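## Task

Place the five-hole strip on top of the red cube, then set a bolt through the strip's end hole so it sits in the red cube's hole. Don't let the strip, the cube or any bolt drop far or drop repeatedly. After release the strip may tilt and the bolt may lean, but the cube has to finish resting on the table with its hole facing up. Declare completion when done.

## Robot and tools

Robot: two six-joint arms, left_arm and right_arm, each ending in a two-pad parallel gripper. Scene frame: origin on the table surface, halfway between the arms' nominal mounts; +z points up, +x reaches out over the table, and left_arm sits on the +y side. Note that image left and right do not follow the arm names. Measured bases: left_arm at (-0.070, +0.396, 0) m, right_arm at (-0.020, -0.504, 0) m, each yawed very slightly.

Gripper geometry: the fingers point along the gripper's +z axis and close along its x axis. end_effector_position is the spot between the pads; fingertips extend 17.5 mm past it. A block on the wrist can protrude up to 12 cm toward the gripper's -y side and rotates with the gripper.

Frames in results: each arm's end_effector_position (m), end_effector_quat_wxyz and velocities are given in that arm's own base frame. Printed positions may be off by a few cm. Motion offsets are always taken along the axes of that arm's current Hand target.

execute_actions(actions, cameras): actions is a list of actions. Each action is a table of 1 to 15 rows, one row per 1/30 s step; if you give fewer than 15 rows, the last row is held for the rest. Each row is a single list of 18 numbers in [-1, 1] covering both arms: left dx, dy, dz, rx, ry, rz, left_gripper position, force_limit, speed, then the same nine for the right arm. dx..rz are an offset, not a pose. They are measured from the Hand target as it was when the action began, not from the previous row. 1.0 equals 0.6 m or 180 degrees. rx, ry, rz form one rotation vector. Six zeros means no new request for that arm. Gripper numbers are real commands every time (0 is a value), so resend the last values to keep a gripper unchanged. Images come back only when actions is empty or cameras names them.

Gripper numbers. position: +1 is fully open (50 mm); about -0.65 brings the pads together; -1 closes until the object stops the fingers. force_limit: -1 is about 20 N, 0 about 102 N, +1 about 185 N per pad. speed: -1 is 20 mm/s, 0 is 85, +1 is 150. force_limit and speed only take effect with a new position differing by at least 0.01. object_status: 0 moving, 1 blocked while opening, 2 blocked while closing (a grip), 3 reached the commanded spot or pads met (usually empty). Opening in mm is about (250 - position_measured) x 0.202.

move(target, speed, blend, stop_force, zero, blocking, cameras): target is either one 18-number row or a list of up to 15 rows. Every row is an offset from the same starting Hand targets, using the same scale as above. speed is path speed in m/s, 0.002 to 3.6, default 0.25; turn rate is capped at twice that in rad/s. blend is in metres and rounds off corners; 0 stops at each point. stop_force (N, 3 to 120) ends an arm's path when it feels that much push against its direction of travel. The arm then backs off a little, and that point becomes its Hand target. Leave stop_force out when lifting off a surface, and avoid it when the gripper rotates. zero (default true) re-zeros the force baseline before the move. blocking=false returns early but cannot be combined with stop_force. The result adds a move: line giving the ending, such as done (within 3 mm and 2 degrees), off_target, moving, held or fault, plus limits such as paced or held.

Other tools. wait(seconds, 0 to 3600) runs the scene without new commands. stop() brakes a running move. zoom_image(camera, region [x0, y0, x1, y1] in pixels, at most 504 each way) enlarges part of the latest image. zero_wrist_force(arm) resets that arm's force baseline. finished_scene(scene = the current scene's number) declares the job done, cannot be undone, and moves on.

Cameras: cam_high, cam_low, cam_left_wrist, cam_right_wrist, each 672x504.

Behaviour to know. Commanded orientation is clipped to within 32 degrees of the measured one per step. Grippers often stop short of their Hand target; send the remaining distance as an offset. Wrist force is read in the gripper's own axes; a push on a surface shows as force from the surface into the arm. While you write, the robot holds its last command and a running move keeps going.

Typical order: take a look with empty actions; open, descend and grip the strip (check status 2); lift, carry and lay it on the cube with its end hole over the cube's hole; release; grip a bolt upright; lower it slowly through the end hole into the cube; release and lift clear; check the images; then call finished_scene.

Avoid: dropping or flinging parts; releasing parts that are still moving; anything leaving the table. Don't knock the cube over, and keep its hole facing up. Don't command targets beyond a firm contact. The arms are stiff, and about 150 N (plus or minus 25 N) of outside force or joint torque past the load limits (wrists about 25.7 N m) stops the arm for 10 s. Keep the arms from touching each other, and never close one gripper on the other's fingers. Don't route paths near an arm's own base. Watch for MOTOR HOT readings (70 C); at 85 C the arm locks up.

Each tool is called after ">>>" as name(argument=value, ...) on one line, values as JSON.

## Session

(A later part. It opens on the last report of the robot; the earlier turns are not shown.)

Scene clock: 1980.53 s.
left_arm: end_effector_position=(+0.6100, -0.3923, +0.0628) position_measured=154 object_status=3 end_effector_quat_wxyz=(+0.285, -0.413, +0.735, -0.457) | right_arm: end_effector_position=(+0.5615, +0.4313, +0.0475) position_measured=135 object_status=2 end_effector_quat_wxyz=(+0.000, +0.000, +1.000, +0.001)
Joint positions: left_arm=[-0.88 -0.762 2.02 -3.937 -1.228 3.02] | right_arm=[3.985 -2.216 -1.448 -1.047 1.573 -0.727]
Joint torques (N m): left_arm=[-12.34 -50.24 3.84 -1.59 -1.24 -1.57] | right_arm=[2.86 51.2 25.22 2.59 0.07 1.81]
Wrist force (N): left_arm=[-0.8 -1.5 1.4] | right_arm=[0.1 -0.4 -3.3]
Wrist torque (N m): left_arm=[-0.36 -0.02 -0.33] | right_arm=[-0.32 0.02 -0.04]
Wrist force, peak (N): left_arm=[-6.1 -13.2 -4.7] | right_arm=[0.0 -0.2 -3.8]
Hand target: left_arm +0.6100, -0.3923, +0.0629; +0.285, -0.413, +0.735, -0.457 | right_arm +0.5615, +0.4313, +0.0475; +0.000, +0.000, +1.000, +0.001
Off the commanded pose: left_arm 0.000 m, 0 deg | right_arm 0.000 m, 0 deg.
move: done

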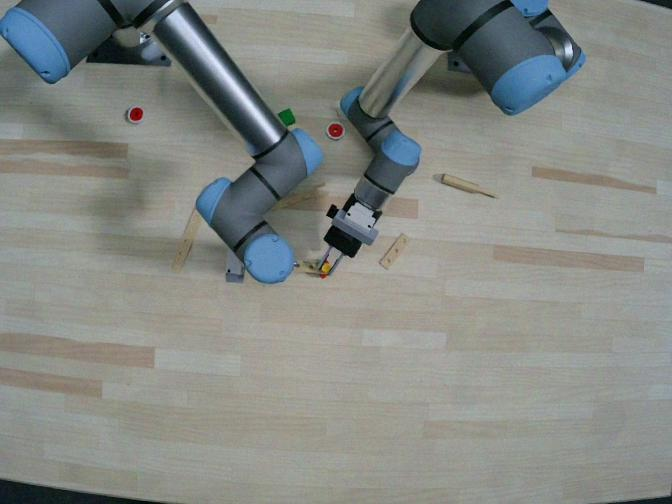

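>>> move(target=[0,0,0,0,0,0,-1,-0.6,-1,0,0,0,0,0,0,-1,-0.7,-0.7])

>>> move(target=[[-0.003,-0.0683,-0.0315,0,0,0,-1,-0.6,-1,0,0,0,0,0,0,-1,-0.7,-0.7],[-0.0017,-0.0365,-0.1007,0,0,0,-1,-0.6,-1,0,0,0,0,0,0,-1,-0.7,-0.7]], speed=0.06, cameras=["cam_high","cam_left_wrist","cam_low"])

>>> zoom_image(camera="cam_high", region=[310, 255, 340, 285])

>>> zoom_image(camera="cam_left_wrist", region=[330, 130, 530, 330])

>>> zoom_image(camera="cam_low", region=[330, 260, 375, 305])

Scene clock: 1995.00 s.
left_arm: end_effector_position=(+0.6100, -0.3923, +0.0629) position_measured=163 object_status=2 end_effector_quat_wxyz=(+0.285, -0.413, +0.735, -0.457) | right_arm: end_effector_position=(+0.5615, +0.4313, +0.0475) position_measured=135 object_status=2 end_effector_quat_wxyz=(+0.000, +0.000, +1.000, +0.001)
Joint positions: left_arm=[-0.88 -0.762 2.02 -3.936 -1.228 3.02] | right_arm=[3.985 -2.216 -1.448 -1.047 1.573 -0.727]
Joint torques (N m): left_arm=[-8.26 -51.05 3.78 -1.47 2.71 -1.76] | right_arm=[2.95 51.82 25.32 2.59 -0.05 1.6]
Wrist force (N): left_arm=[-0.8 -1.5 1.3] | right_arm=[-0.1 0.0 -3.4]
Wrist torque (N m): left_arm=[-0.35 -0.01 -0.34] | right_arm=[-0.26 0.03 -0.04]
Wrist force, peak (N): left_arm=[-1.0 -1.8 1.5] | right_arm=[-0.1 -0.4 -3.9]
Hand target: left_arm +0.6100, -0.3923, +0.0629; +0.285, -0.413, +0.735, -0.457 | right_arm +0.5615, +0.4313, +0.0475; +0.000, +0.000, +1.000, +0.001
Off the commanded pose: left_arm 0.000 m, 0 deg | right_arm 0.000 m, 0 deg.
move: done

Scene clock: 1997.37 s.
left_arm: end_effector_position=(+0.5701, -0.3704, +0.1082) position_measured=163 object_status=2 end_effector_quat_wxyz=(+0.285, -0.413, +0.735, -0.457) | right_arm: end_effector_position=(+0.5615, +0.4313, +0.0475) position_measured=135 object_status=2 end_effector_quat_wxyz=(+0.000, +0.000, +1.000, +0.001)
Joint positions: left_arm=[-0.92 -0.92 2.172 -3.923 -1.193 3.001] | right_arm=[3.985 -2.216 -1.448 -1.047 1.573 -0.727]
Joint torques (N m): left_arm=[-10.05 -45.42 3.28 -6.07 2.9 -1.69] | right_arm=[2.74 51.44 25.63 2.4 -0.19 2.22]
Wrist force (N): left_arm=[-0.4 -1.8 1.3] | right_arm=[-0.2 -0.3 -3.5]
Wrist torque (N m): left_arm=[-0.37 -0.06 -0.30] | right_arm=[-0.31 0.06 -0.03]
Wrist force, peak (N): left_arm=[-0.8 -2.1 2.0] | right_arm=[0.0 0.0 -3.8]
Hand target: left_arm +0.5700, -0.3704, +0.1082; +0.285, -0.413, +0.735, -0.457 | right_arm +0.5615, +0.4313, +0.0475; +0.000, +0.000, +1.000, +0.001
Off the commanded pose: left_arm 0.000 m, 0 deg | right_arm 0.000 m, 0 deg.
move: done
Images, in order (width x height): cam_high 672x504, cam_low 672x504, cam_left_wrist 672x504.

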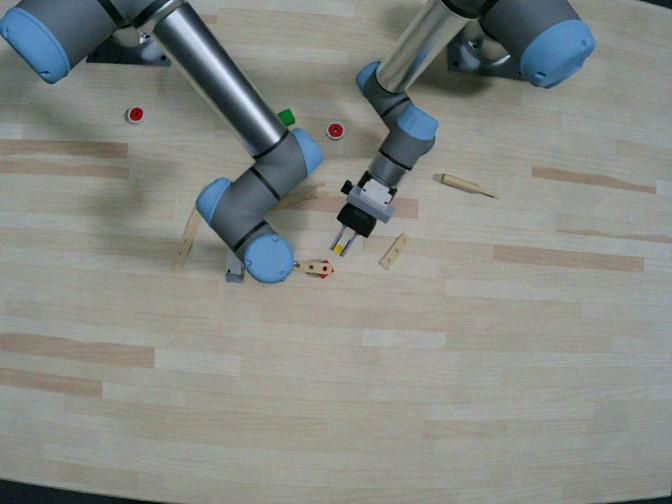

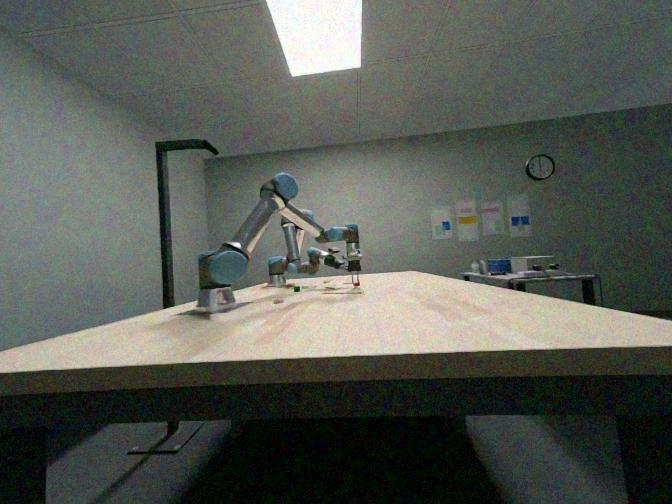

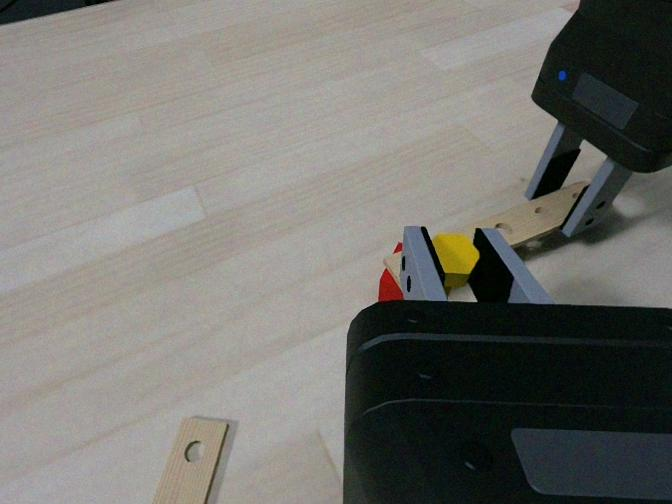

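Scaled by 16.800 from the camera's image (finer frame: 960x720).

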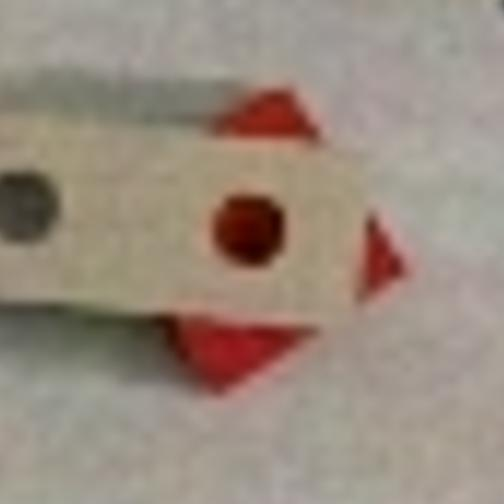

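Scaled by 2.520 from the camera's image (finer frame: 960x720).

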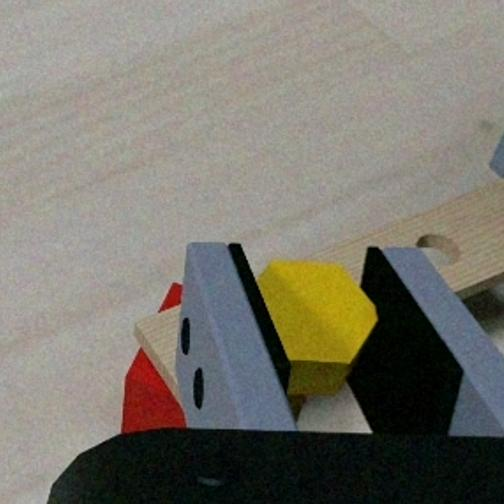

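Scaled by 11.200 from the camera's image (finer frame: 960x720).

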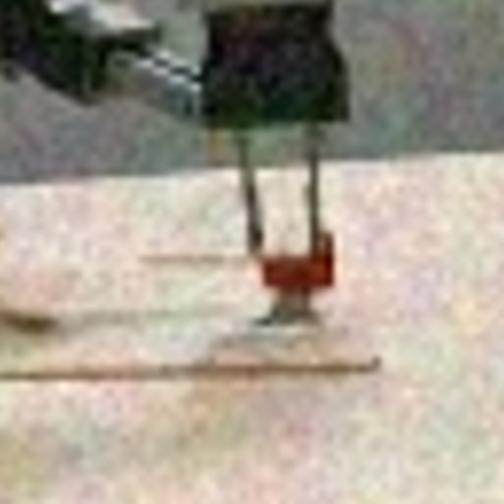

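>>> move(target=[[0,0,0,0,0,0,-1,-0.6,-1,0,0,-0.0033,0,0,0,-1,-0.7,-0.7],[0,0,0,0,0,0,-1,-0.6,-1,-0.0017,0.0017,-0.0033,0,0,0,-1,-0.7,-0.7],[0,0,0,0,0,0,-1,-0.6,-1,-0.0017,0.0017,0,0,0,0,-1,-0.7,-0.7]], speed=0.02, cameras=["cam_high"])

>>> zoom_image(camera="cam_high", region=[316, 260, 334, 278])

>>> zoom_image(camera="cam_high", region=[310, 255, 340, 285])

Scene clock: 2014.67 s.
left_arm: end_effector_position=(+0.5700, -0.3704, +0.1082) position_measured=163 object_status=2 end_effector_quat_wxyz=(+0.285, -0.413, +0.735, -0.457) | right_arm: end_effector_position=(+0.5625, +0.4323, +0.0477) position_measured=135 object_status=2 end_effector_quat_wxyz=(+0.000, +0.000, +1.000, +0.001)
Joint positions: left_arm=[-0.92 -0.921 2.173 -3.924 -1.193 3.001] | right_arm=[3.985 -2.218 -1.443 -1.049 1.573 -0.727]
Joint torques (N m): left_arm=[-11.15 -45.51 2.38 -6.5 3.04 -1.98] | right_arm=[-6.75 43.24 15.04 5.62 0.09 -1.92]
Wrist force (N): left_arm=[-0.6 -1.9 1.2] | right_arm=[0.3 -0.4 -3.3]
Wrist torque (N m): left_arm=[-0.37 -0.02 -0.30] | right_arm=[-0.24 0.04 -0.07]
Wrist force, peak (N): left_arm=[-0.7 -1.8 1.6] | right_arm=[0.0 -0.5 -3.9]
Hand target: left_arm +0.5700, -0.3704, +0.1082; +0.285, -0.413, +0.735, -0.457 | right_arm +0.5625, +0.4323, +0.0475; +0.000, +0.000, +1.000, +0.001
Off the commanded pose: left_arm 0.000 m, 0 deg | right_arm 0.000 m, 0 deg.
move: done

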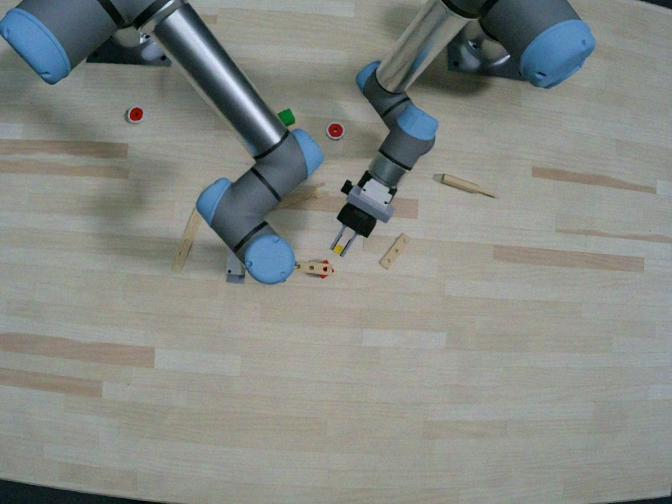

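Scaled by 28.000 from the camera's image (finer frame: 960x720).

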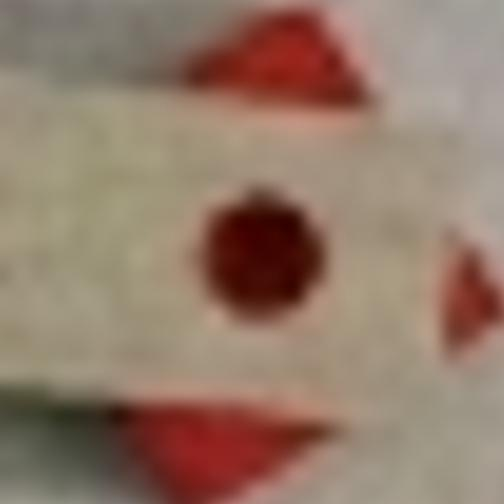

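Scaled by 16.800 from the camera's image (finer frame: 960x720).

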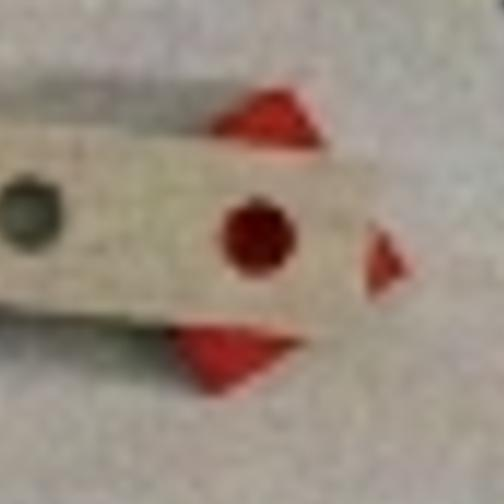

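>>> move(target=[[-0.0036,-0.0318,0.0694,0,0,0,-1,-0.6,-1,0,0,0,0,0,0,-1,-0.7,-0.7],[-0.0014,0.0185,0.0926,0,0,0,-1,-0.6,-1,0,0,0,0,0,0,-1,-0.7,-0.7]], speed=0.06)

>>> move(target=[0.0013,0.0273,0.0126,0,0,0,-1,-0.6,-1,0,0,0,0,0,0,-1,-0.7,-0.7], speed=0.01, stop_force=4, cameras=["cam_high"])

>>> zoom_image(camera="cam_high", region=[310, 255, 340, 285])

Scene clock: 2028.27 s.
left_arm: end_effector_position=(+0.6108, -0.3911, +0.0749) position_measured=163 object_status=2 end_effector_quat_wxyz=(+0.285, -0.413, +0.735, -0.457) end_effector_velocity=(+0.000, +0.000, -0.003) end_effector_angular_velocity=(+0.002, +0.003, -0.001) | right_arm: end_effector_position=(+0.5625, +0.4323, +0.0475) position_measured=135 object_status=2 end_effector_quat_wxyz=(+0.000, +0.000, +1.000, +0.001)
Joint positions: left_arm=[-0.877 -0.792 2.026 -3.913 -1.23 3.021] | right_arm=[3.985 -2.219 -1.443 -1.049 1.573 -0.727]
Joint velocities: left_arm=[0 0.005 0 -0.002 -0.001 0] | right_arm=[within noise]
Joint torques (N m): left_arm=[11.23 -35.98 -21.16 -6.46 -2.15 1.49] | right_arm=[-7.39 42.42 14.03 5.49 -0.2 -2.29]
Wrist force (N): left_arm=[-0.8 -1.3 1.3] | right_arm=[0.1 -0.5 -3.5]
Wrist torque (N m): left_arm=[-0.32 -0.01 -0.40] | right_arm=[-0.33 0.02 -0.04]
Wrist force, peak (N): left_arm=[-0.5 -2.1 2.0] | right_arm=[0.2 0.1 -4.0]
Hand target: left_arm +0.6108, -0.3911, +0.0748; +0.285, -0.413, +0.735, -0.457 | right_arm +0.5625, +0.4323, +0.0475; +0.000, +0.000, +1.000, +0.001
Off the commanded pose: left_arm 0.000 m, 0 deg | right_arm 0.000 m, 0 deg.
move: done

Scene clock: 2030.77 s.
left_arm: end_effector_position=(+0.6108, -0.3912, +0.0613) position_measured=163 object_status=2 end_effector_quat_wxyz=(+0.285, -0.413, +0.735, -0.457) | right_arm: end_effector_position=(+0.5625, +0.4323, +0.0475) position_measured=135 object_status=2 end_effector_quat_wxyz=(+0.000, +0.000, +1.000, +0.001)
Joint positions: left_arm=[-0.878 -0.758 2.019 -3.94 -1.23 3.021] | right_arm=[3.985 -2.219 -1.443 -1.049 1.573 -0.727]
Joint torques (N m): left_arm=[2.66 -49.95 3.11 -1.18 2.31 -0.69] | right_arm=[-6.12 41.5 14.89 4.15 -0.24 -2.01]
Wrist force (N): left_arm=[0.3 -2.1 0.8] | right_arm=[-0.1 0.7 -3.2]
Wrist torque (N m): left_arm=[-0.36 -0.01 -0.42] | right_arm=[-0.28 0.02 -0.02]
Wrist force, peak (N): left_arm=[2.7 -7.7 -1.8] | right_arm=[0.1 -0.2 -4.0]
Hand target: left_arm +0.6108, -0.3911, +0.0613; +0.285, -0.413, +0.735, -0.457 (not the last commanded pose) | right_arm +0.5625, +0.4323, +0.0475; +0.000, +0.000, +1.000, +0.001
Off the commanded pose: left_arm 0.005 m, 0 deg | right_arm 0.000 m, 0 deg.
move: contact (left_arm)

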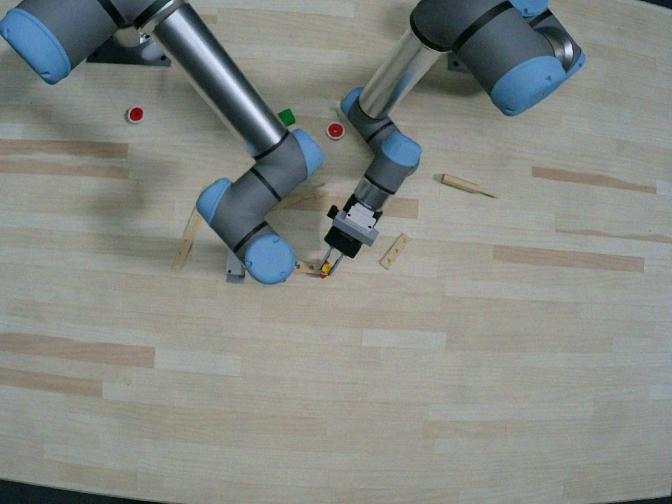

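Scaled by 16.800 from the camera's image (finer frame: 960x720).

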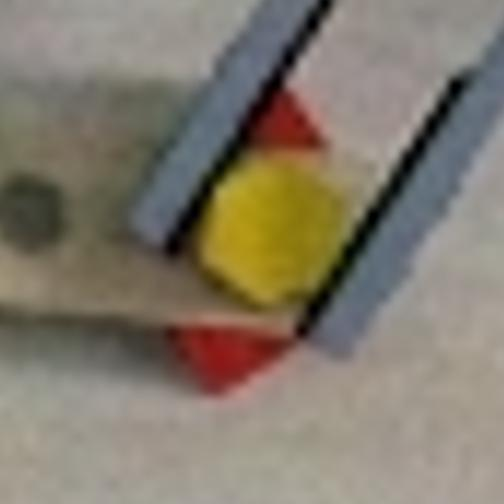

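>>> move(target=[-0.00056,-0.0031,-0.0010,0,0,0,-1,-0.6,-1,0,0,0,0,0,0,-1,-0.7,-0.7], speed=0.03)

>>> move(target=[0.00064,0.01363,0.0063,0,0,0,-1,-0.6,-1,0,0,0,0,0,0,-1,-0.7,-0.7], speed=0.008, stop_force=4)

>>> move(target=[0.0005,-0.0032,-0.0011,0,0,0,-1,-0.6,-1,0,0,0,0,0,0,-1,-0.7,-0.7], speed=0.03)

>>> move(target=[0.00064,0.01363,0.0063,0,0,0,-1,-0.6,-1,0,0,0,0,0,0,-1,-0.7,-0.7], speed=0.008, stop_force=4)

>>> move(target=[0.0005,-0.0032,-0.0011,0,0,0,-1,-0.6,-1,0,0,0,0,0,0,-1,-0.7,-0.7], speed=0.03)

>>> move(target=[0.00064,0.01363,0.0063,0,0,0,-1,-0.6,-1,0,0,0,0,0,0,-1,-0.7,-0.7], speed=0.008, stop_force=4)

>>> move(target=[0.0004,-0.0028,-0.002,0,0,0,-1,-0.6,-1,0,0,0,0,0,0,-1,-0.7,-0.7], speed=0.03)

>>> move(target=[0.00064,0.01363,0.0063,0,0,0,-1,-0.6,-1,0,0,0,0,0,0,-1,-0.7,-0.7], speed=0.008, stop_force=4)

Scene clock: 2049.33 s.
left_arm: end_effector_position=(+0.6111, -0.3910, +0.0632) position_measured=163 object_status=2 end_effector_quat_wxyz=(+0.285, -0.413, +0.735, -0.457) | right_arm: end_effector_position=(+0.5625, +0.4323, +0.0475) position_measured=135 object_status=2 end_effector_quat_wxyz=(+0.000, +0.000, +1.000, +0.001)
Joint positions: left_arm=[-0.877 -0.763 2.02 -3.936 -1.231 3.022] | right_arm=[3.985 -2.219 -1.443 -1.049 1.573 -0.727]
Joint torques (N m): left_arm=[10.77 -50.06 3.97 -1.47 -2.28 1.66] | right_arm=[-6.29 44.73 13.29 -0.37 -0.24 -1.85]
Wrist force (N): left_arm=[-0.7 -1.7 1.4] | right_arm=[0.2 0.0 -3.2]
Wrist torque (N m): left_arm=[-0.38 -0.03 -0.40] | right_arm=[-0.24 0.00 -0.04]
Wrist force, peak (N): left_arm=[0.6 -2.7 0.9] | right_arm=[-0.6 0.6 -4.0]
Hand target: left_arm +0.6111, -0.3910, +0.0632; +0.285, -0.413, +0.735, -0.457 | right_arm +0.5625, +0.4323, +0.0475; +0.000, +0.000, +1.000, +0.001
Off the commanded pose: left_arm 0.000 m, 0 deg | right_arm 0.000 m, 0 deg.
move: done

Scene clock: 2050.67 s.
left_arm: end_effector_position=(+0.6111, -0.3910, +0.0617) position_measured=163 object_status=2 end_effector_quat_wxyz=(+0.285, -0.413, +0.735, -0.457) | right_arm: end_effector_position=(+0.5625, +0.4323, +0.0475) position_measured=135 object_status=2 end_effector_quat_wxyz=(+0.000, +0.000, +1.000, +0.001)
Joint positions: left_arm=[-0.877 -0.759 2.019 -3.939 -1.231 3.022] | right_arm=[3.985 -2.219 -1.443 -1.049 1.573 -0.727]
Joint torques (N m): left_arm=[11.64 -50.37 3.93 -0.88 -1.79 1.32] | right_arm=[-6.39 42.56 13.25 0.07 0.07 -2.26]
Wrist force (N): left_arm=[0.8 -3.7 0.7] | right_arm=[-0.1 1.2 -3.2]
Wrist torque (N m): left_arm=[-0.39 0.01 -0.43] | right_arm=[-0.24 0.02 -0.03]
Wrist force, peak (N): left_arm=[-0.5 -8.8 -1.6] | right_arm=[-0.3 0.9 -3.7]
Hand target: left_arm +0.6111, -0.3910, +0.0617; +0.285, -0.413, +0.735, -0.457 (not the last commanded pose) | right_arm +0.5625, +0.4323, +0.0475; +0.000, +0.000, +1.000, +0.001
Off the commanded pose: left_arm 0.007 m, 0 deg | right_arm 0.000 m, 0 deg.
move: contact (left_arm)

Scene clock: 2051.17 s.
left_arm: end_effector_position=(+0.6111, -0.3914, +0.0637) position_measured=163 object_status=2 end_effector_quat_wxyz=(+0.285, -0.413, +0.735, -0.457) | right_arm: end_effector_position=(+0.5625, +0.4323, +0.0475) position_measured=135 object_status=2 end_effector_quat_wxyz=(+0.000, +0.000, +1.000, +0.001)
Joint positions: left_arm=[-0.877 -0.764 2.019 -3.934 -1.23 3.022] | right_arm=[3.985 -2.219 -1.443 -1.049 1.573 -0.727]
Joint torques (N m): left_arm=[-10.3 -51.23 2.77 -1.21 2.74 -1.51] | right_arm=[-6.69 44.7 13.84 0.01 0.01 -2.06]
Wrist force (N): left_arm=[-0.7 -1.6 1.3] | right_arm=[0.1 -0.3 -3.3]
Wrist torque (N m): left_arm=[-0.37 -0.02 -0.39] | right_arm=[-0.28 0.02 -0.04]
Wrist force, peak (N): left_arm=[0.5 -4.0 0.5] | right_arm=[0.0 -0.5 -3.9]
Hand target: left_arm +0.6111, -0.3914, +0.0637; +0.285, -0.413, +0.735, -0.457 | right_arm +0.5625, +0.4323, +0.0475; +0.000, +0.000, +1.000, +0.001
Off the commanded pose: left_arm 0.000 m, 0 deg | right_arm 0.000 m, 0 deg.
move: done

Scene clock: 2052.67 s.
left_arm: end_effector_position=(+0.6110, -0.3914, +0.0613) position_measured=163 object_status=2 end_effector_quat_wxyz=(+0.285, -0.413, +0.735, -0.457) | right_arm: end_effector_position=(+0.5625, +0.4323, +0.0475) position_measured=135 object_status=2 end_effector_quat_wxyz=(+0.000, +0.000, +1.000, +0.001)
Joint positions: left_arm=[-0.877 -0.758 2.018 -3.939 -1.23 3.021] | right_arm=[3.985 -2.219 -1.443 -1.049 1.573 -0.727]
Joint torques (N m): left_arm=[-0.19 -50.46 4.06 -1.25 2.41 -1.34] | right_arm=[-6.86 42.78 14.3 0.04 0.04 -2.17]
Wrist force (N): left_arm=[-0.5 -1.9 1.2] | right_arm=[0.3 0.3 -3.4]
Wrist torque (N m): left_arm=[-0.39 -0.03 -0.39] | right_arm=[-0.25 0.00 -0.06]
Wrist force, peak (N): left_arm=[1.6 -6.6 -1.5] | right_arm=[-0.4 1.0 -3.7]
Hand target: left_arm +0.6110, -0.3914, +0.0613; +0.285, -0.413, +0.735, -0.457 (not the last commanded pose) | right_arm +0.5625, +0.4323, +0.0475; +0.000, +0.000, +1.000, +0.001
Off the commanded pose: left_arm 0.007 m, 0 deg | right_arm 0.000 m, 0 deg.
move: contact (left_arm)

Scene clock: 2053.17 s.
left_arm: end_effector_position=(+0.6110, -0.3918, +0.0632) position_measured=163 object_status=2 end_effector_quat_wxyz=(+0.285, -0.413, +0.735, -0.457) | right_arm: end_effector_position=(+0.5625, +0.4323, +0.0475) position_measured=135 object_status=2 end_effector_quat_wxyz=(+0.000, +0.000, +1.000, +0.001)
Joint positions: left_arm=[-0.878 -0.762 2.019 -3.935 -1.23 3.021] | right_arm=[3.985 -2.219 -1.443 -1.049 1.573 -0.727]
Joint torques (N m): left_arm=[-11.69 -51.15 3.12 -1.5 2.94 -1.71] | right_arm=[-6.8 45.42 14.35 0.1 -0.08 -2.26]
Wrist force (N): left_arm=[-1.1 -1.6 1.3] | right_arm=[-0.2 -0.1 -3.5]
Wrist torque (N m): left_arm=[-0.37 0.03 -0.37] | right_arm=[-0.27 0.08 -0.06]
Wrist force, peak (N): left_arm=[-0.8 -1.9 1.1] | right_arm=[0.1 -0.2 -3.6]
Hand target: left_arm +0.6110, -0.3918, +0.0633; +0.285, -0.413, +0.735, -0.457 | right_arm +0.5625, +0.4323, +0.0475; +0.000, +0.000, +1.000, +0.001
Off the commanded pose: left_arm 0.000 m, 0 deg | right_arm 0.000 m, 0 deg.
move: done

Scene clock: 2054.63 s.
left_arm: end_effector_position=(+0.6110, -0.3918, +0.0609) position_measured=163 object_status=2 end_effector_quat_wxyz=(+0.285, -0.413, +0.735, -0.457) | right_arm: end_effector_position=(+0.5625, +0.4323, +0.0475) position_measured=135 object_status=2 end_effector_quat_wxyz=(+0.000, +0.000, +1.000, +0.001)
Joint positions: left_arm=[-0.878 -0.757 2.017 -3.939 -1.23 3.021] | right_arm=[3.985 -2.219 -1.443 -1.049 1.573 -0.727]
Joint torques (N m): left_arm=[-8.01 -48.8 3.9 -1.54 0.81 -1.95] | right_arm=[-6.96 45.08 15 0.07 0.11 -2.1]
Wrist force (N): left_arm=[0.1 -3.3 0.0] | right_arm=[-0.1 0.6 -3.5]
Wrist torque (N m): left_arm=[-0.42 0.02 -0.39] | right_arm=[-0.27 0.08 -0.06]
Wrist force, peak (N): left_arm=[-1.1 -8.6 -2.5] | right_arm=[0.9 1.0 -3.8]
Hand target: left_arm +0.6110, -0.3918, +0.0609; +0.285, -0.413, +0.735, -0.457 (not the last commanded pose) | right_arm +0.5625, +0.4323, +0.0475; +0.000, +0.000, +1.000, +0.001
Off the commanded pose: left_arm 0.007 m, 0 deg | right_arm 0.000 m, 0 deg.
move: contact (left_arm)

Scene clock: 2055.13 s.
left_arm: end_effector_position=(+0.6105, -0.3919, +0.0629) position_measured=163 object_status=2 end_effector_quat_wxyz=(+0.285, -0.413, +0.735, -0.457) | right_arm: end_effector_position=(+0.5625, +0.4323, +0.0475) position_measured=135 object_status=2 end_effector_quat_wxyz=(+0.000, +0.000, +1.000, +0.001)
Joint positions: left_arm=[-0.879 -0.762 2.019 -3.936 -1.229 3.021] | right_arm=[3.985 -2.219 -1.443 -1.049 1.573 -0.727]
Joint torques (N m): left_arm=[-9.7 -50.29 2.35 -1.56 2.74 -1.92] | right_arm=[-4.89 45.32 13.71 0.18 0.24 -2.55]
Wrist force (N): left_arm=[-1.0 -1.5 1.4] | right_arm=[0.2 -0.3 -3.3]
Wrist torque (N m): left_arm=[-0.35 0.02 -0.34] | right_arm=[-0.28 0.04 -0.06]
Wrist force, peak (N): left_arm=[0.1 -3.5 -0.1] | right_arm=[0.4 -0.4 -3.7]
Hand target: left_arm +0.6105, -0.3919, +0.0629; +0.285, -0.413, +0.735, -0.457 | right_arm +0.5625, +0.4323, +0.0475; +0.000, +0.000, +1.000, +0.001
Off the commanded pose: left_arm 0.000 m, 0 deg | right_arm 0.000 m, 0 deg.
move: done

Scene clock: 2056.57 s.
left_arm: end_effector_position=(+0.6105, -0.3919, +0.0609) position_measured=163 object_status=2 end_effector_quat_wxyz=(+0.285, -0.413, +0.735, -0.457) | right_arm: end_effector_position=(+0.5625, +0.4323, +0.0475) position_measured=135 object_status=2 end_effector_quat_wxyz=(+0.000, +0.000, +1.000, +0.001)
Joint positions: left_arm=[-0.879 -0.757 2.019 -3.94 -1.229 3.021] | right_arm=[3.985 -2.219 -1.443 -1.049 1.573 -0.727]
Joint torques (N m): left_arm=[-12.18 -49.98 2.95 -1.43 -1.51 -1.91] | right_arm=[-5.55 44.36 14.19 -0.03 0.19 -2.1]
Wrist force (N): left_arm=[-1.5 -2.5 1.1] | right_arm=[-0.2 -0.7 -3.6]
Wrist torque (N m): left_arm=[-0.36 -0.02 -0.32] | right_arm=[-0.32 0.04 -0.04]
Wrist force, peak (N): left_arm=[-3.7 -6.7 -0.8] | right_arm=[0.1 -1.6 -3.7]
Hand target: left_arm +0.6105, -0.3919, +0.0609; +0.285, -0.413, +0.735, -0.457 (not the last commanded pose) | right_arm +0.5625, +0.4323, +0.0475; +0.000, +0.000, +1.000, +0.001
Off the commanded pose: left_arm 0.007 m, 0 deg | right_arm 0.000 m, 0 deg.
move: contact (left_arm)

>>> move(target=[0.00045,-0.00319,-0.00111,0,0,0,-1,-0.6,-1,0,0,0,0,0,0,-1,-0.7,-0.7], speed=0.03)

>>> move(target=[0.00064,0.01363,0.0063,0,0,0,-1,-0.6,-1,0,0,0,0,0,0,-1,-0.7,-0.7], speed=0.008, stop_force=4)

>>> move(target=[0,-0.00266,-0.00221,0,0,0,-1,-0.6,-1,0,0,0,0,0,0,-1,-0.7,-0.7], speed=0.03)

>>> move(target=[0.00064,0.01363,0.0063,0,0,0,-1,-0.6,-1,0,0,0,0,0,0,-1,-0.7,-0.7], speed=0.008, stop_force=4)

>>> move(target=[-0.00137,-0.00389,0.00059,0,0,0,-1,-0.6,-1,0,0,0,0,0,0,-1,-0.7,-0.7], speed=0.03)

>>> move(target=[0.00064,0.01363,0.0063,0,0,0,-1,-0.6,-1,0,0,0,0,0,0,-1,-0.7,-0.7], speed=0.008, stop_force=4, cameras=["cam_high"])

>>> zoom_image(camera="cam_high", region=[310, 255, 340, 285])

Scene clock: 2074.43 s.
left_arm: end_effector_position=(+0.6105, -0.3923, +0.0629) position_measured=163 object_status=2 end_effector_quat_wxyz=(+0.285, -0.413, +0.735, -0.457) | right_arm: end_effector_position=(+0.5625, +0.4323, +0.0475) position_measured=135 object_status=2 end_effector_quat_wxyz=(+0.000, +0.000, +1.000, +0.001)
Joint positions: left_arm=[-0.88 -0.762 2.019 -3.935 -1.229 3.02] | right_arm=[3.985 -2.219 -1.443 -1.049 1.573 -0.727]
Joint torques (N m): left_arm=[-10.98 -49.83 3.97 -1.24 3.02 -1.71] | right_arm=[-5.95 46.5 13.94 0.01 0.25 -2.1]
Wrist force (N): left_arm=[-0.8 -1.5 1.4] | right_arm=[-0.2 -0.7 -3.3]
Wrist torque (N m): left_arm=[-0.35 -0.01 -0.32] | right_arm=[-0.36 0.03 -0.02]
Wrist force, peak (N): left_arm=[-1.9 -2.7 1.0] | right_arm=[0.0 -0.9 -3.8]
Hand target: left_arm +0.6105, -0.3923, +0.0629; +0.285, -0.413, +0.735, -0.457 | right_arm +0.5625, +0.4323, +0.0475; +0.000, +0.000, +1.000, +0.001
Off the commanded pose: left_arm 0.000 m, 0 deg | right_arm 0.000 m, 0 deg.
move: done

Scene clock: 2075.80 s.
left_arm: end_effector_position=(+0.6105, -0.3922, +0.0612) position_measured=163 object_status=2 end_effector_quat_wxyz=(+0.285, -0.413, +0.735, -0.457) | right_arm: end_effector_position=(+0.5625, +0.4323, +0.0475) position_measured=135 object_status=2 end_effector_quat_wxyz=(+0.000, +0.000, +1.000, +0.001)
Joint positions: left_arm=[-0.88 -0.758 2.018 -3.939 -1.228 3.02] | right_arm=[3.985 -2.219 -1.443 -1.049 1.573 -0.727]
Joint torques (N m): left_arm=[-11.29 -49.4 3.48 -1.5 -2.04 -1.73] | right_arm=[-6.2 46.94 15.08 0.01 0.25 -1.95]
Wrist force (N): left_arm=[-1.8 -3.1 0.6] | right_arm=[0.1 -0.7 -3.6]
Wrist torque (N m): left_arm=[-0.43 -0.03 -0.30] | right_arm=[-0.30 -0.01 -0.02]
Wrist force, peak (N): left_arm=[-3.3 -7.1 -1.3] | right_arm=[-0.1 -0.6 -4.0]
Hand target: left_arm +0.6104, -0.3922, +0.0612; +0.285, -0.413, +0.735, -0.457 (not the last commanded pose) | right_arm +0.5625, +0.4323, +0.0475; +0.000, +0.000, +1.000, +0.001
Off the commanded pose: left_arm 0.007 m, 0 deg | right_arm 0.000 m, 0 deg.
move: contact (left_arm)

Scene clock: 2076.30 s.
left_arm: end_effector_position=(+0.6100, -0.3920, +0.0632) position_measured=163 object_status=2 end_effector_quat_wxyz=(+0.285, -0.413, +0.735, -0.457) | right_arm: end_effector_position=(+0.5625, +0.4323, +0.0475) position_measured=135 object_status=2 end_effector_quat_wxyz=(+0.000, +0.000, +1.000, +0.001)
Joint positions: left_arm=[-0.88 -0.763 2.021 -3.936 -1.228 3.02] | right_arm=[3.985 -2.219 -1.443 -1.049 1.573 -0.727]
Joint torques (N m): left_arm=[-9.65 -51.22 1.74 -1.13 2.84 -1.68] | right_arm=[-6.36 47.16 14.08 0.16 0.34 -2.28]
Wrist force (N): left_arm=[-0.9 -1.6 1.3] | right_arm=[-0.5 -0.1 -3.5]
Wrist torque (N m): left_arm=[-0.36 0.00 -0.30] | right_arm=[-0.26 0.08 -0.02]
Wrist force, peak (N): left_arm=[-1.9 -2.7 0.5] | right_arm=[-0.4 -0.4 -3.7]
Hand target: left_arm +0.6099, -0.3920, +0.0632; +0.285, -0.413, +0.735, -0.457 | right_arm +0.5625, +0.4323, +0.0475; +0.000, +0.000, +1.000, +0.001
Off the commanded pose: left_arm 0.000 m, 0 deg | right_arm 0.000 m, 0 deg.
move: done

Scene clock: 2077.73 s.
left_arm: end_effector_position=(+0.6099, -0.3920, +0.0611) position_measured=163 object_status=2 end_effector_quat_wxyz=(+0.285, -0.413, +0.735, -0.456) | right_arm: end_effector_position=(+0.5625, +0.4323, +0.0475) position_measured=135 object_status=2 end_effector_quat_wxyz=(+0.000, +0.000, +1.000, +0.001)
Joint positions: left_arm=[-0.88 -0.758 2.02 -3.94 -1.228 3.02] | right_arm=[3.985 -2.219 -1.443 -1.049 1.573 -0.727]
Joint torques (N m): left_arm=[-8.89 -48.54 4.97 -1.17 -2 -1.54] | right_arm=[-6.3 47.82 16 0.31 0.18 -1.99]
Wrist force (N): left_arm=[-1.2 -4.5 -0.1] | right_arm=[-0.3 0.4 -3.3]
Wrist torque (N m): left_arm=[-0.43 -0.04 -0.29] | right_arm=[-0.27 -0.01 0.00]
Wrist force, peak (N): left_arm=[-2.7 -9.6 -2.4] | right_arm=[-0.7 0.3 -3.9]
Hand target: left_arm +0.6099, -0.3920, +0.0611; +0.285, -0.413, +0.735, -0.456 (not the last commanded pose) | right_arm +0.5625, +0.4323, +0.0475; +0.000, +0.000, +1.000, +0.001
Off the commanded pose: left_arm 0.007 m, 0 deg | right_arm 0.000 m, 0 deg.
move: contact (left_arm)

Scene clock: 2078.23 s.
left_arm: end_effector_position=(+0.6114, -0.3920, +0.0630) position_measured=163 object_status=2 end_effector_quat_wxyz=(+0.285, -0.413, +0.735, -0.456) | right_arm: end_effector_position=(+0.5625, +0.4323, +0.0475) position_measured=135 object_status=2 end_effector_quat_wxyz=(+0.000, +0.000, +1.000, +0.001)
Joint positions: left_arm=[-0.878 -0.762 2.017 -3.934 -1.23 3.021] | right_arm=[3.985 -2.219 -1.443 -1.049 1.573 -0.727]
Joint torques (N m): left_arm=[10.44 -51.85 -21.68 -0.96 -2.01 1.65] | right_arm=[-6.08 49.01 15.03 0.15 0.23 -2.22]
Wrist force (N): left_arm=[-0.9 -1.5 1.3] | right_arm=[-0.1 -0.5 -3.2]
Wrist torque (N m): left_arm=[-0.35 0.00 -0.36] | right_arm=[-0.32 0.02 -0.02]
Wrist force, peak (N): left_arm=[-1.4 -4.4 -0.3] | right_arm=[-0.1 -0.6 -3.8]
Hand target: left_arm +0.6114, -0.3920, +0.0631; +0.285, -0.413, +0.735, -0.456 | right_arm +0.5625, +0.4323, +0.0475; +0.000, +0.000, +1.000, +0.001
Off the commanded pose: left_arm 0.000 m, 0 deg | right_arm 0.000 m, 0 deg.
move: done

Scene clock: 2079.73 s.
left_arm: end_effector_position=(+0.6114, -0.3920, +0.0610) position_measured=163 object_status=2 end_effector_quat_wxyz=(+0.285, -0.413, +0.735, -0.457) | right_arm: end_effector_position=(+0.5625, +0.4323, +0.0475) position_measured=135 object_status=2 end_effector_quat_wxyz=(+0.000, +0.000, +1.000, +0.001)
Joint positions: left_arm=[-0.878 -0.757 2.016 -3.938 -1.23 3.021] | right_arm=[3.985 -2.219 -1.443 -1.049 1.573 -0.727]
Joint torques (N m): left_arm=[9.14 -50.58 2.96 -1.61 -0.72 1.33] | right_arm=[-4.2 48.46 15.08 0.33 0.57 -1.95]
Wrist force (N): left_arm=[-0.9 -2.8 0.0] | right_arm=[0.1 0.2 -3.1]
Wrist torque (N m): left_arm=[-0.43 -0.01 -0.36] | right_arm=[-0.24 0.00 -0.03]
Wrist force, peak (N): left_arm=[0.2 -7.3 -3.0] | right_arm=[-0.2 -0.8 -3.9]
Hand target: left_arm +0.6114, -0.3920, +0.0610; +0.285, -0.413, +0.735, -0.457 (not the last commanded pose) | right_arm +0.5625, +0.4323, +0.0475; +0.000, +0.000, +1.000, +0.001
Off the commanded pose: left_arm 0.007 m, 0 deg | right_arm 0.000 m, 0 deg.
move: contact (left_arm)

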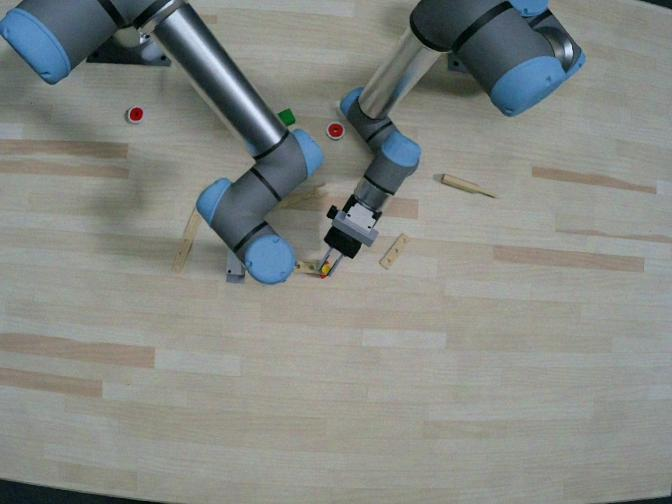

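Scaled by 16.800 from the camera's image (finer frame: 960x720).

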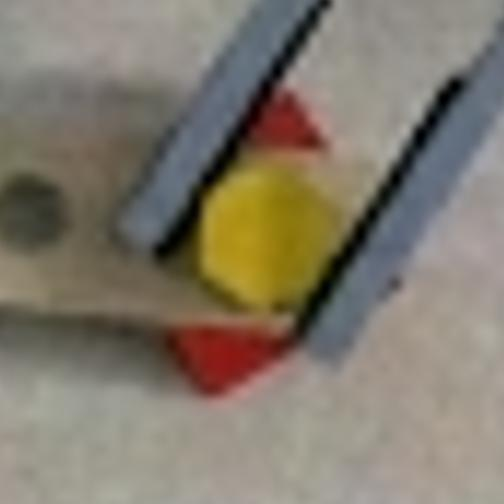

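>>> move(target=[0.0003,-0.0026,-0.0024,0,0,0,-1,-0.6,-1,0,0,-0.002,0,0,0,-1,-0.7,-0.7], speed=0.02)

>>> move(target=[0.00064,0.01363,0.0063,0,0,0,-1,-0.6,-1,0,0,0,0,0,0,-1,-0.7,-0.7], speed=0.006, stop_force=10)

>>> move(target=[-0.003,-0.0683,-0.0315,0,0,0,-1,-0.6,-1,0,0,0,0,0,0,-1,-0.7,-0.7], speed=0.06)

>>> move(target=[0.0013,0.0318,-0.0692,0,0,0,-1,-0.6,-1,0,0,0,0,0,0,-1,-0.7,-0.7], speed=0.08, cameras=["cam_high","cam_right_wrist"])

>>> zoom_image(camera="cam_high", region=[310, 255, 340, 285])

>>> zoom_image(camera="cam_high", region=[322, 235, 347, 260])

Scene clock: 2144.50 s.
left_arm: end_effector_position=(+0.6108, -0.3919, +0.0630) position_measured=163 object_status=2 end_effector_quat_wxyz=(+0.285, -0.413, +0.735, -0.457) | right_arm: end_effector_position=(+0.5625, +0.4323, +0.0487) position_measured=135 object_status=2 end_effector_quat_wxyz=(+0.000, +0.000, +1.000, +0.001)
Joint positions: left_arm=[-0.879 -0.762 2.019 -3.935 -1.229 3.021] | right_arm=[3.985 -2.217 -1.442 -1.052 1.573 -0.727]
Joint torques (N m): left_arm=[-11.86 -51.24 2.58 -1.25 2.76 -1.69] | right_arm=[-5.44 59.26 29.11 -0.22 0.04 -2.51]
Wrist force (N): left_arm=[-0.7 -1.7 1.1] | right_arm=[0.2 -0.1 -1.5]
Wrist torque (N m): left_arm=[-0.38 -0.02 -0.35] | right_arm=[-0.13 -0.02 -0.04]
Wrist force, peak (N): left_arm=[-1.0 -2.9 -0.1] | right_arm=[0.1 -0.3 -4.0]
Hand target: left_arm +0.6107, -0.3919, +0.0630; +0.285, -0.413, +0.735, -0.457 | right_arm +0.5625, +0.4323, +0.0487; +0.000, +0.000, +1.000, +0.001
Off the commanded pose: left_arm 0.000 m, 0 deg | right_arm 0.000 m, 0 deg.
move: done

Scene clock: 2146.17 s.
left_arm: end_effector_position=(+0.6107, -0.3919, +0.0605) position_measured=163 object_status=2 end_effector_quat_wxyz=(+0.285, -0.413, +0.734, -0.457) | right_arm: end_effector_position=(+0.5625, +0.4323, +0.0487) position_measured=135 object_status=2 end_effector_quat_wxyz=(+0.000, +0.000, +1.000, +0.001)
Joint positions: left_arm=[-0.879 -0.756 2.018 -3.94 -1.229 3.021] | right_arm=[3.985 -2.217 -1.442 -1.052 1.573 -0.727]
Joint torques (N m): left_arm=[-11.73 -45.12 5.61 -0.24 0.95 -1.76] | right_arm=[-6.84 59.34 30.43 0.8 0.24 -2.26]
Wrist force (N): left_arm=[-3.5 -9.7 -2.5] | right_arm=[-0.3 0.2 -1.5]
Wrist torque (N m): left_arm=[-0.53 -0.05 -0.29] | right_arm=[-0.12 0.04 -0.02]
Wrist force, peak (N): left_arm=[-4.4 -14.3 -4.3] | right_arm=[-0.1 -0.1 -1.8]
Hand target: left_arm +0.6107, -0.3919, +0.0605; +0.285, -0.413, +0.734, -0.457 (not the last commanded pose) | right_arm +0.5625, +0.4323, +0.0487; +0.000, +0.000, +1.000, +0.001
Off the commanded pose: left_arm 0.007 m, 0 deg | right_arm 0.000 m, 0 deg.
move: contact (left_arm)

Scene clock: 2147.40 s.
left_arm: end_effector_position=(+0.6108, -0.3920, +0.1056) position_measured=163 object_status=2 end_effector_quat_wxyz=(+0.285, -0.413, +0.735, -0.457) | right_arm: end_effector_position=(+0.5625, +0.4323, +0.0487) position_measured=135 object_status=2 end_effector_quat_wxyz=(+0.000, +0.000, +1.000, +0.001)
Joint positions: left_arm=[-0.879 -0.866 2.035 -3.847 -1.229 3.021] | right_arm=[3.985 -2.217 -1.442 -1.052 1.573 -0.727]
Joint torques (N m): left_arm=[2.77 -48.83 1.54 -2.14 -1.71 -1.57] | right_arm=[-7.04 57.8 27.61 1.58 0.24 -2.14]
Wrist force (N): left_arm=[-0.9 -1.8 1.3] | right_arm=[-0.3 -0.1 -1.6]
Wrist torque (N m): left_arm=[-0.39 0.01 -0.35] | right_arm=[-0.13 0.06 -0.02]
Wrist force, peak (N): left_arm=[-3.3 -9.6 -2.4] | right_arm=[0.1 -0.1 -1.8]
Hand target: left_arm +0.6108, -0.3920, +0.1057; +0.285, -0.413, +0.734, -0.457 | right_arm +0.5625, +0.4323, +0.0487; +0.000, +0.000, +1.000, +0.001
Off the commanded pose: left_arm 0.000 m, 0 deg | right_arm 0.000 m, 0 deg.
move: done

Scene clock: 2148.53 s.
left_arm: end_effector_position=(+0.5708, -0.3701, +0.1058) position_measured=163 object_status=2 end_effector_quat_wxyz=(+0.285, -0.413, +0.734, -0.457) | right_arm: end_effector_position=(+0.5625, +0.4323, +0.0487) position_measured=135 object_status=2 end_effector_quat_wxyz=(+0.000, +0.000, +1.000, +0.001)
Joint positions: left_arm=[-0.918 -0.914 2.17 -3.929 -1.194 3.002] | right_arm=[3.985 -2.217 -1.442 -1.052 1.573 -0.727]
Joint torques (N m): left_arm=[-12.39 -45.46 3.83 -6.32 2.97 -1.91] | right_arm=[-6.72 59.08 27.34 2.2 0.39 -2.11]
Wrist force (N): left_arm=[-0.6 -1.8 1.1] | right_arm=[-0.1 0.0 -1.5]
Wrist torque (N m): left_arm=[-0.37 -0.01 -0.30] | right_arm=[-0.11 0.02 -0.03]
Wrist force, peak (N): left_arm=[-1.0 -2.0 2.2] | right_arm=[-0.3 0.0 -1.7]
Hand target: left_arm +0.5708, -0.3700, +0.1058; +0.285, -0.413, +0.734, -0.457 | right_arm +0.5625, +0.4323, +0.0487; +0.000, +0.000, +1.000, +0.001
Off the commanded pose: left_arm 0.000 m, 0 deg | right_arm 0.000 m, 0 deg.
move: done

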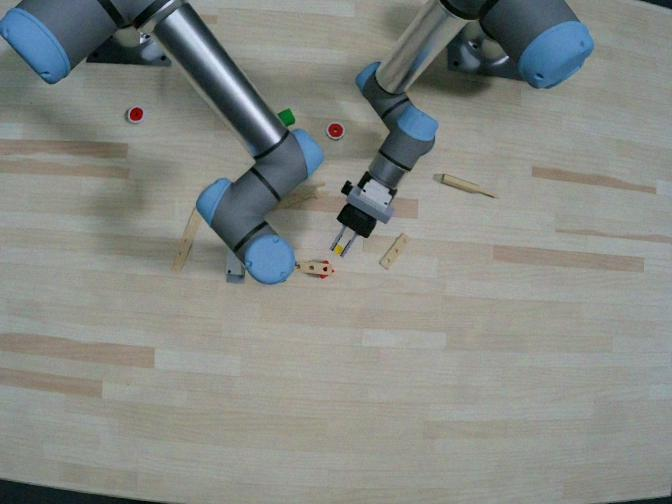

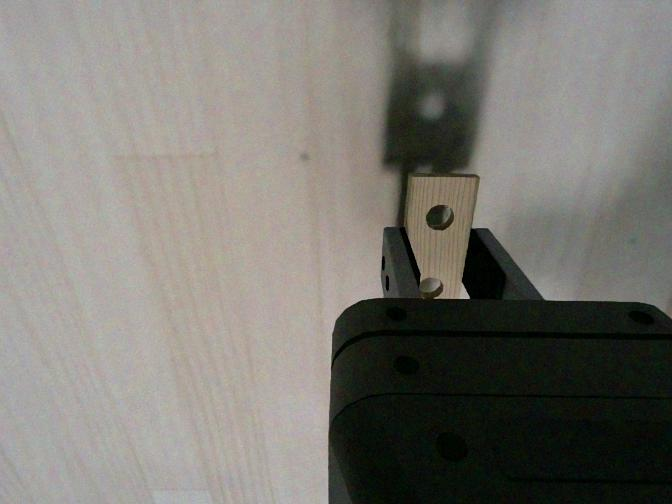

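Scaled by 16.800 from the camera's image (finer frame: 960x720).

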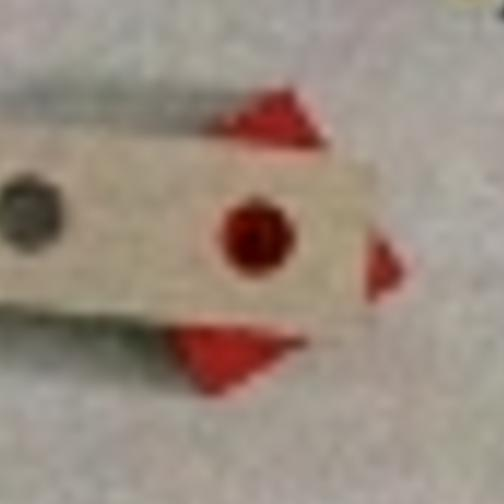

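Scaled by 20.160 from the camera's image (finer frame: 960x720).

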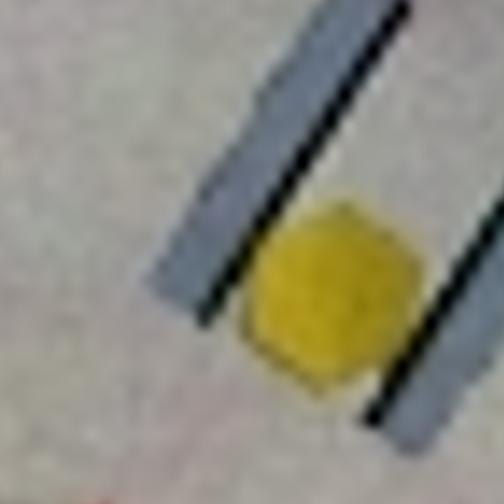

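>>> move(target=[-0.11,0.03,0,0,0,0,-1,-0.6,-1,0,0,0,0,0,0,-1,-0.7,-0.7], speed=0.08, cameras=["cam_left_wrist"])

Scene clock: 2186.83 s.
left_arm: end_effector_position=(+0.5971, -0.3085, +0.0922) position_measured=163 object_status=2 end_effector_quat_wxyz=(+0.285, -0.413, +0.735, -0.457) | right_arm: end_effector_position=(+0.5625, +0.4323, +0.0487) position_measured=135 object_status=2 end_effector_quat_wxyz=(+0.000, +0.000, +1.000, +0.001)
Joint positions: left_arm=[-0.774 -0.88 2.187 -3.999 -1.323 3.069] | right_arm=[3.985 -2.217 -1.442 -1.052 1.573 -0.727]
Joint torques (N m): left_arm=[10.44 -28.99 -19.21 -6.3 -2.46 1.71] | right_arm=[-6.95 57.8 23.53 5.28 0.46 -2.22]
Wrist force (N): left_arm=[-0.6 -1.6 1.1] | right_arm=[-0.1 0.1 -1.3]
Wrist torque (N m): left_arm=[-0.29 -0.03 -0.41] | right_arm=[-0.09 0.04 -0.03]
Wrist force, peak (N): left_arm=[0.5 -2.3 1.4] | right_arm=[-0.3 0.1 -1.8]
Hand target: left_arm +0.5972, -0.3084, +0.0922; +0.285, -0.413, +0.734, -0.457 | right_arm +0.5625, +0.4323, +0.0487; +0.000, +0.000, +1.000, +0.001
Off the commanded pose: left_arm 0.000 m, 0 deg | right_arm 0.000 m, 0 deg.
move: done

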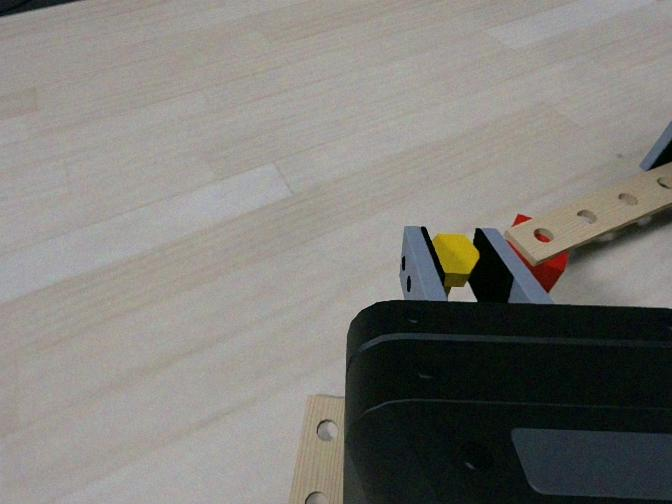

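>>> zoom_image(camera="cam_left_wrist", region=[515, 210, 575, 270])

>>> zoom_image(camera="cam_left_wrist", region=[400, 210, 500, 310])

Scaled by 8.400 from the camera's image (finer frame: 960x720).

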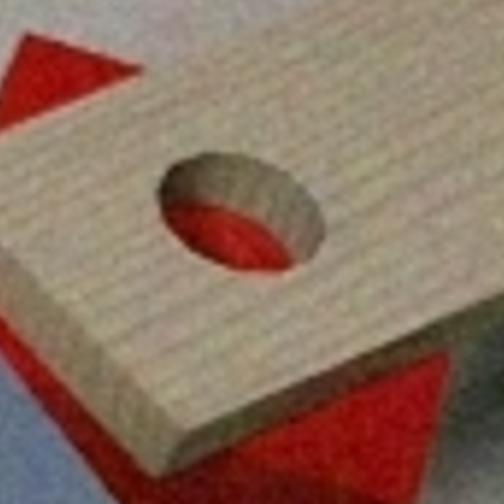

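Scaled by 5.040 from the camera's image (finer frame: 960x720).

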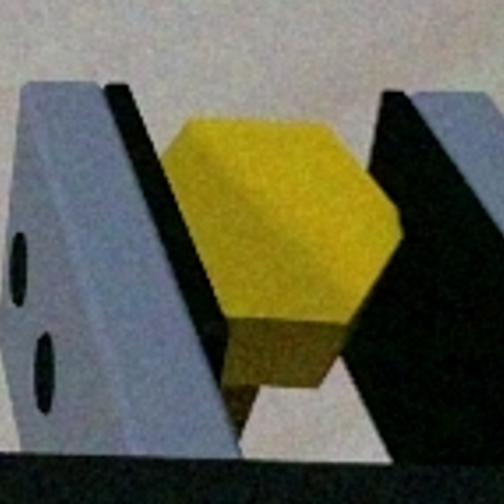

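>>> move(target=[[0,-0.045,-0.0203,0,0,0,-1,-0.6,-1,0,0,0,0,0,0,-1,-0.7,-0.7],[0.069,-0.045,-0.0203,-0.228,0,0,-1,-0.6,-1,0,0,0,0,0,0,-1,-0.7,-0.7]], speed=0.15, cameras=["cam_left_wrist"])

Scene clock: 2252.67 s.
left_arm: end_effector_position=(+0.5764, -0.3455, +0.1201) position_measured=163 object_status=2 end_effector_quat_wxyz=(+0.122, -0.487, +0.848, -0.170) | right_arm: end_effector_position=(+0.5625, +0.4323, +0.0487) position_measured=135 object_status=2 end_effector_quat_wxyz=(+0.000, +0.000, +1.000, +0.001)
Joint positions: left_arm=[-0.798 -1.209 1.875 -2.632 -1.422 2.901] | right_arm=[3.985 -2.217 -1.442 -1.052 1.573 -0.727]
Joint torques (N m): left_arm=[10.65 -29.48 -31.44 -1.5 -2.31 -1.85] | right_arm=[-6.8 54.53 20.6 4.94 0.61 -2.19]
Wrist force (N): left_arm=[-0.3 -0.7 -0.5] | right_arm=[-0.1 0.1 -1.6]
Wrist torque (N m): left_arm=[-0.14 0.02 -0.06] | right_arm=[-0.10 0.04 -0.03]
Wrist force, peak (N): left_arm=[-0.6 -3.0 0.7] | right_arm=[-0.1 -0.3 -1.8]
Hand target: left_arm +0.5764, -0.3455, +0.1201; +0.122, -0.487, +0.848, -0.170 | right_arm +0.5625, +0.4323, +0.0487; +0.000, +0.000, +1.000, +0.001
Off the commanded pose: left_arm 0.000 m, 0 deg | right_arm 0.000 m, 0 deg.
move: done

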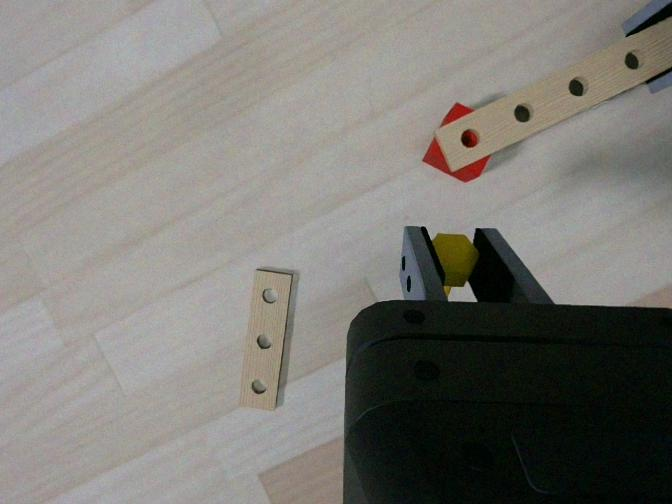

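>>> zoom_image(camera="cam_left_wrist", region=[450, 118, 490, 158])

>>> zoom_image(camera="cam_left_wrist", region=[415, 95, 535, 195])

Scaled by 12.600 from the camera's image (finer frame: 960x720).

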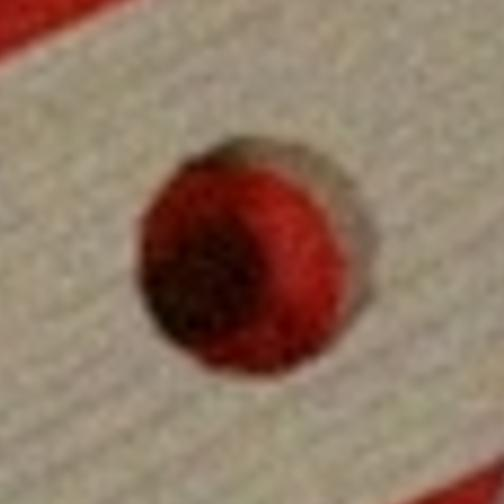

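Scaled by 4.200 from the camera's image (finer frame: 960x720).

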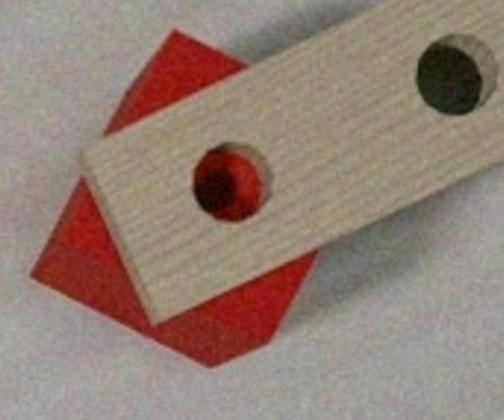

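>>> move(target=[0.0387,-0.0808,0.0348,0.228,0,0,-1,-0.6,-1,0,0,0.0017,0,0,0,-1,-0.7,-0.7], speed=0.12)

Scene clock: 2291.30 s.
left_arm: end_effector_position=(+0.6107, -0.3919, +0.1199) position_measured=163 object_status=2 end_effector_quat_wxyz=(+0.285, -0.413, +0.735, -0.457) | right_arm: end_effector_position=(+0.5625, +0.4323, +0.0477) position_measured=135 object_status=2 end_effector_quat_wxyz=(+0.000, +0.000, +1.000, +0.001)
Joint positions: left_arm=[-0.879 -0.901 2.039 -3.816 -1.229 3.021] | right_arm=[3.985 -2.218 -1.443 -1.05 1.573 -0.727]
Joint torques (N m): left_arm=[-11.5 -33.43 -22.58 -6.71 2.82 1.91] | right_arm=[-3.39 42.28 12.59 5.67 0.41 -1.62]
Wrist force (N): left_arm=[-0.9 -1.5 1.3] | right_arm=[0.1 -0.2 -3.1]
Wrist torque (N m): left_arm=[-0.33 0.00 -0.40] | right_arm=[-0.25 0.03 -0.04]
Wrist force, peak (N): left_arm=[-0.8 -1.8 1.3] | right_arm=[0.0 -0.6 -3.2]
Hand target: left_arm +0.6107, -0.3919, +0.1199; +0.285, -0.413, +0.734, -0.457 | right_arm +0.5625, +0.4323, +0.0477; +0.000, +0.000, +1.000, +0.001
Off the commanded pose: left_arm 0.000 m, 0 deg | right_arm 0.000 m, 0 deg.
move: done


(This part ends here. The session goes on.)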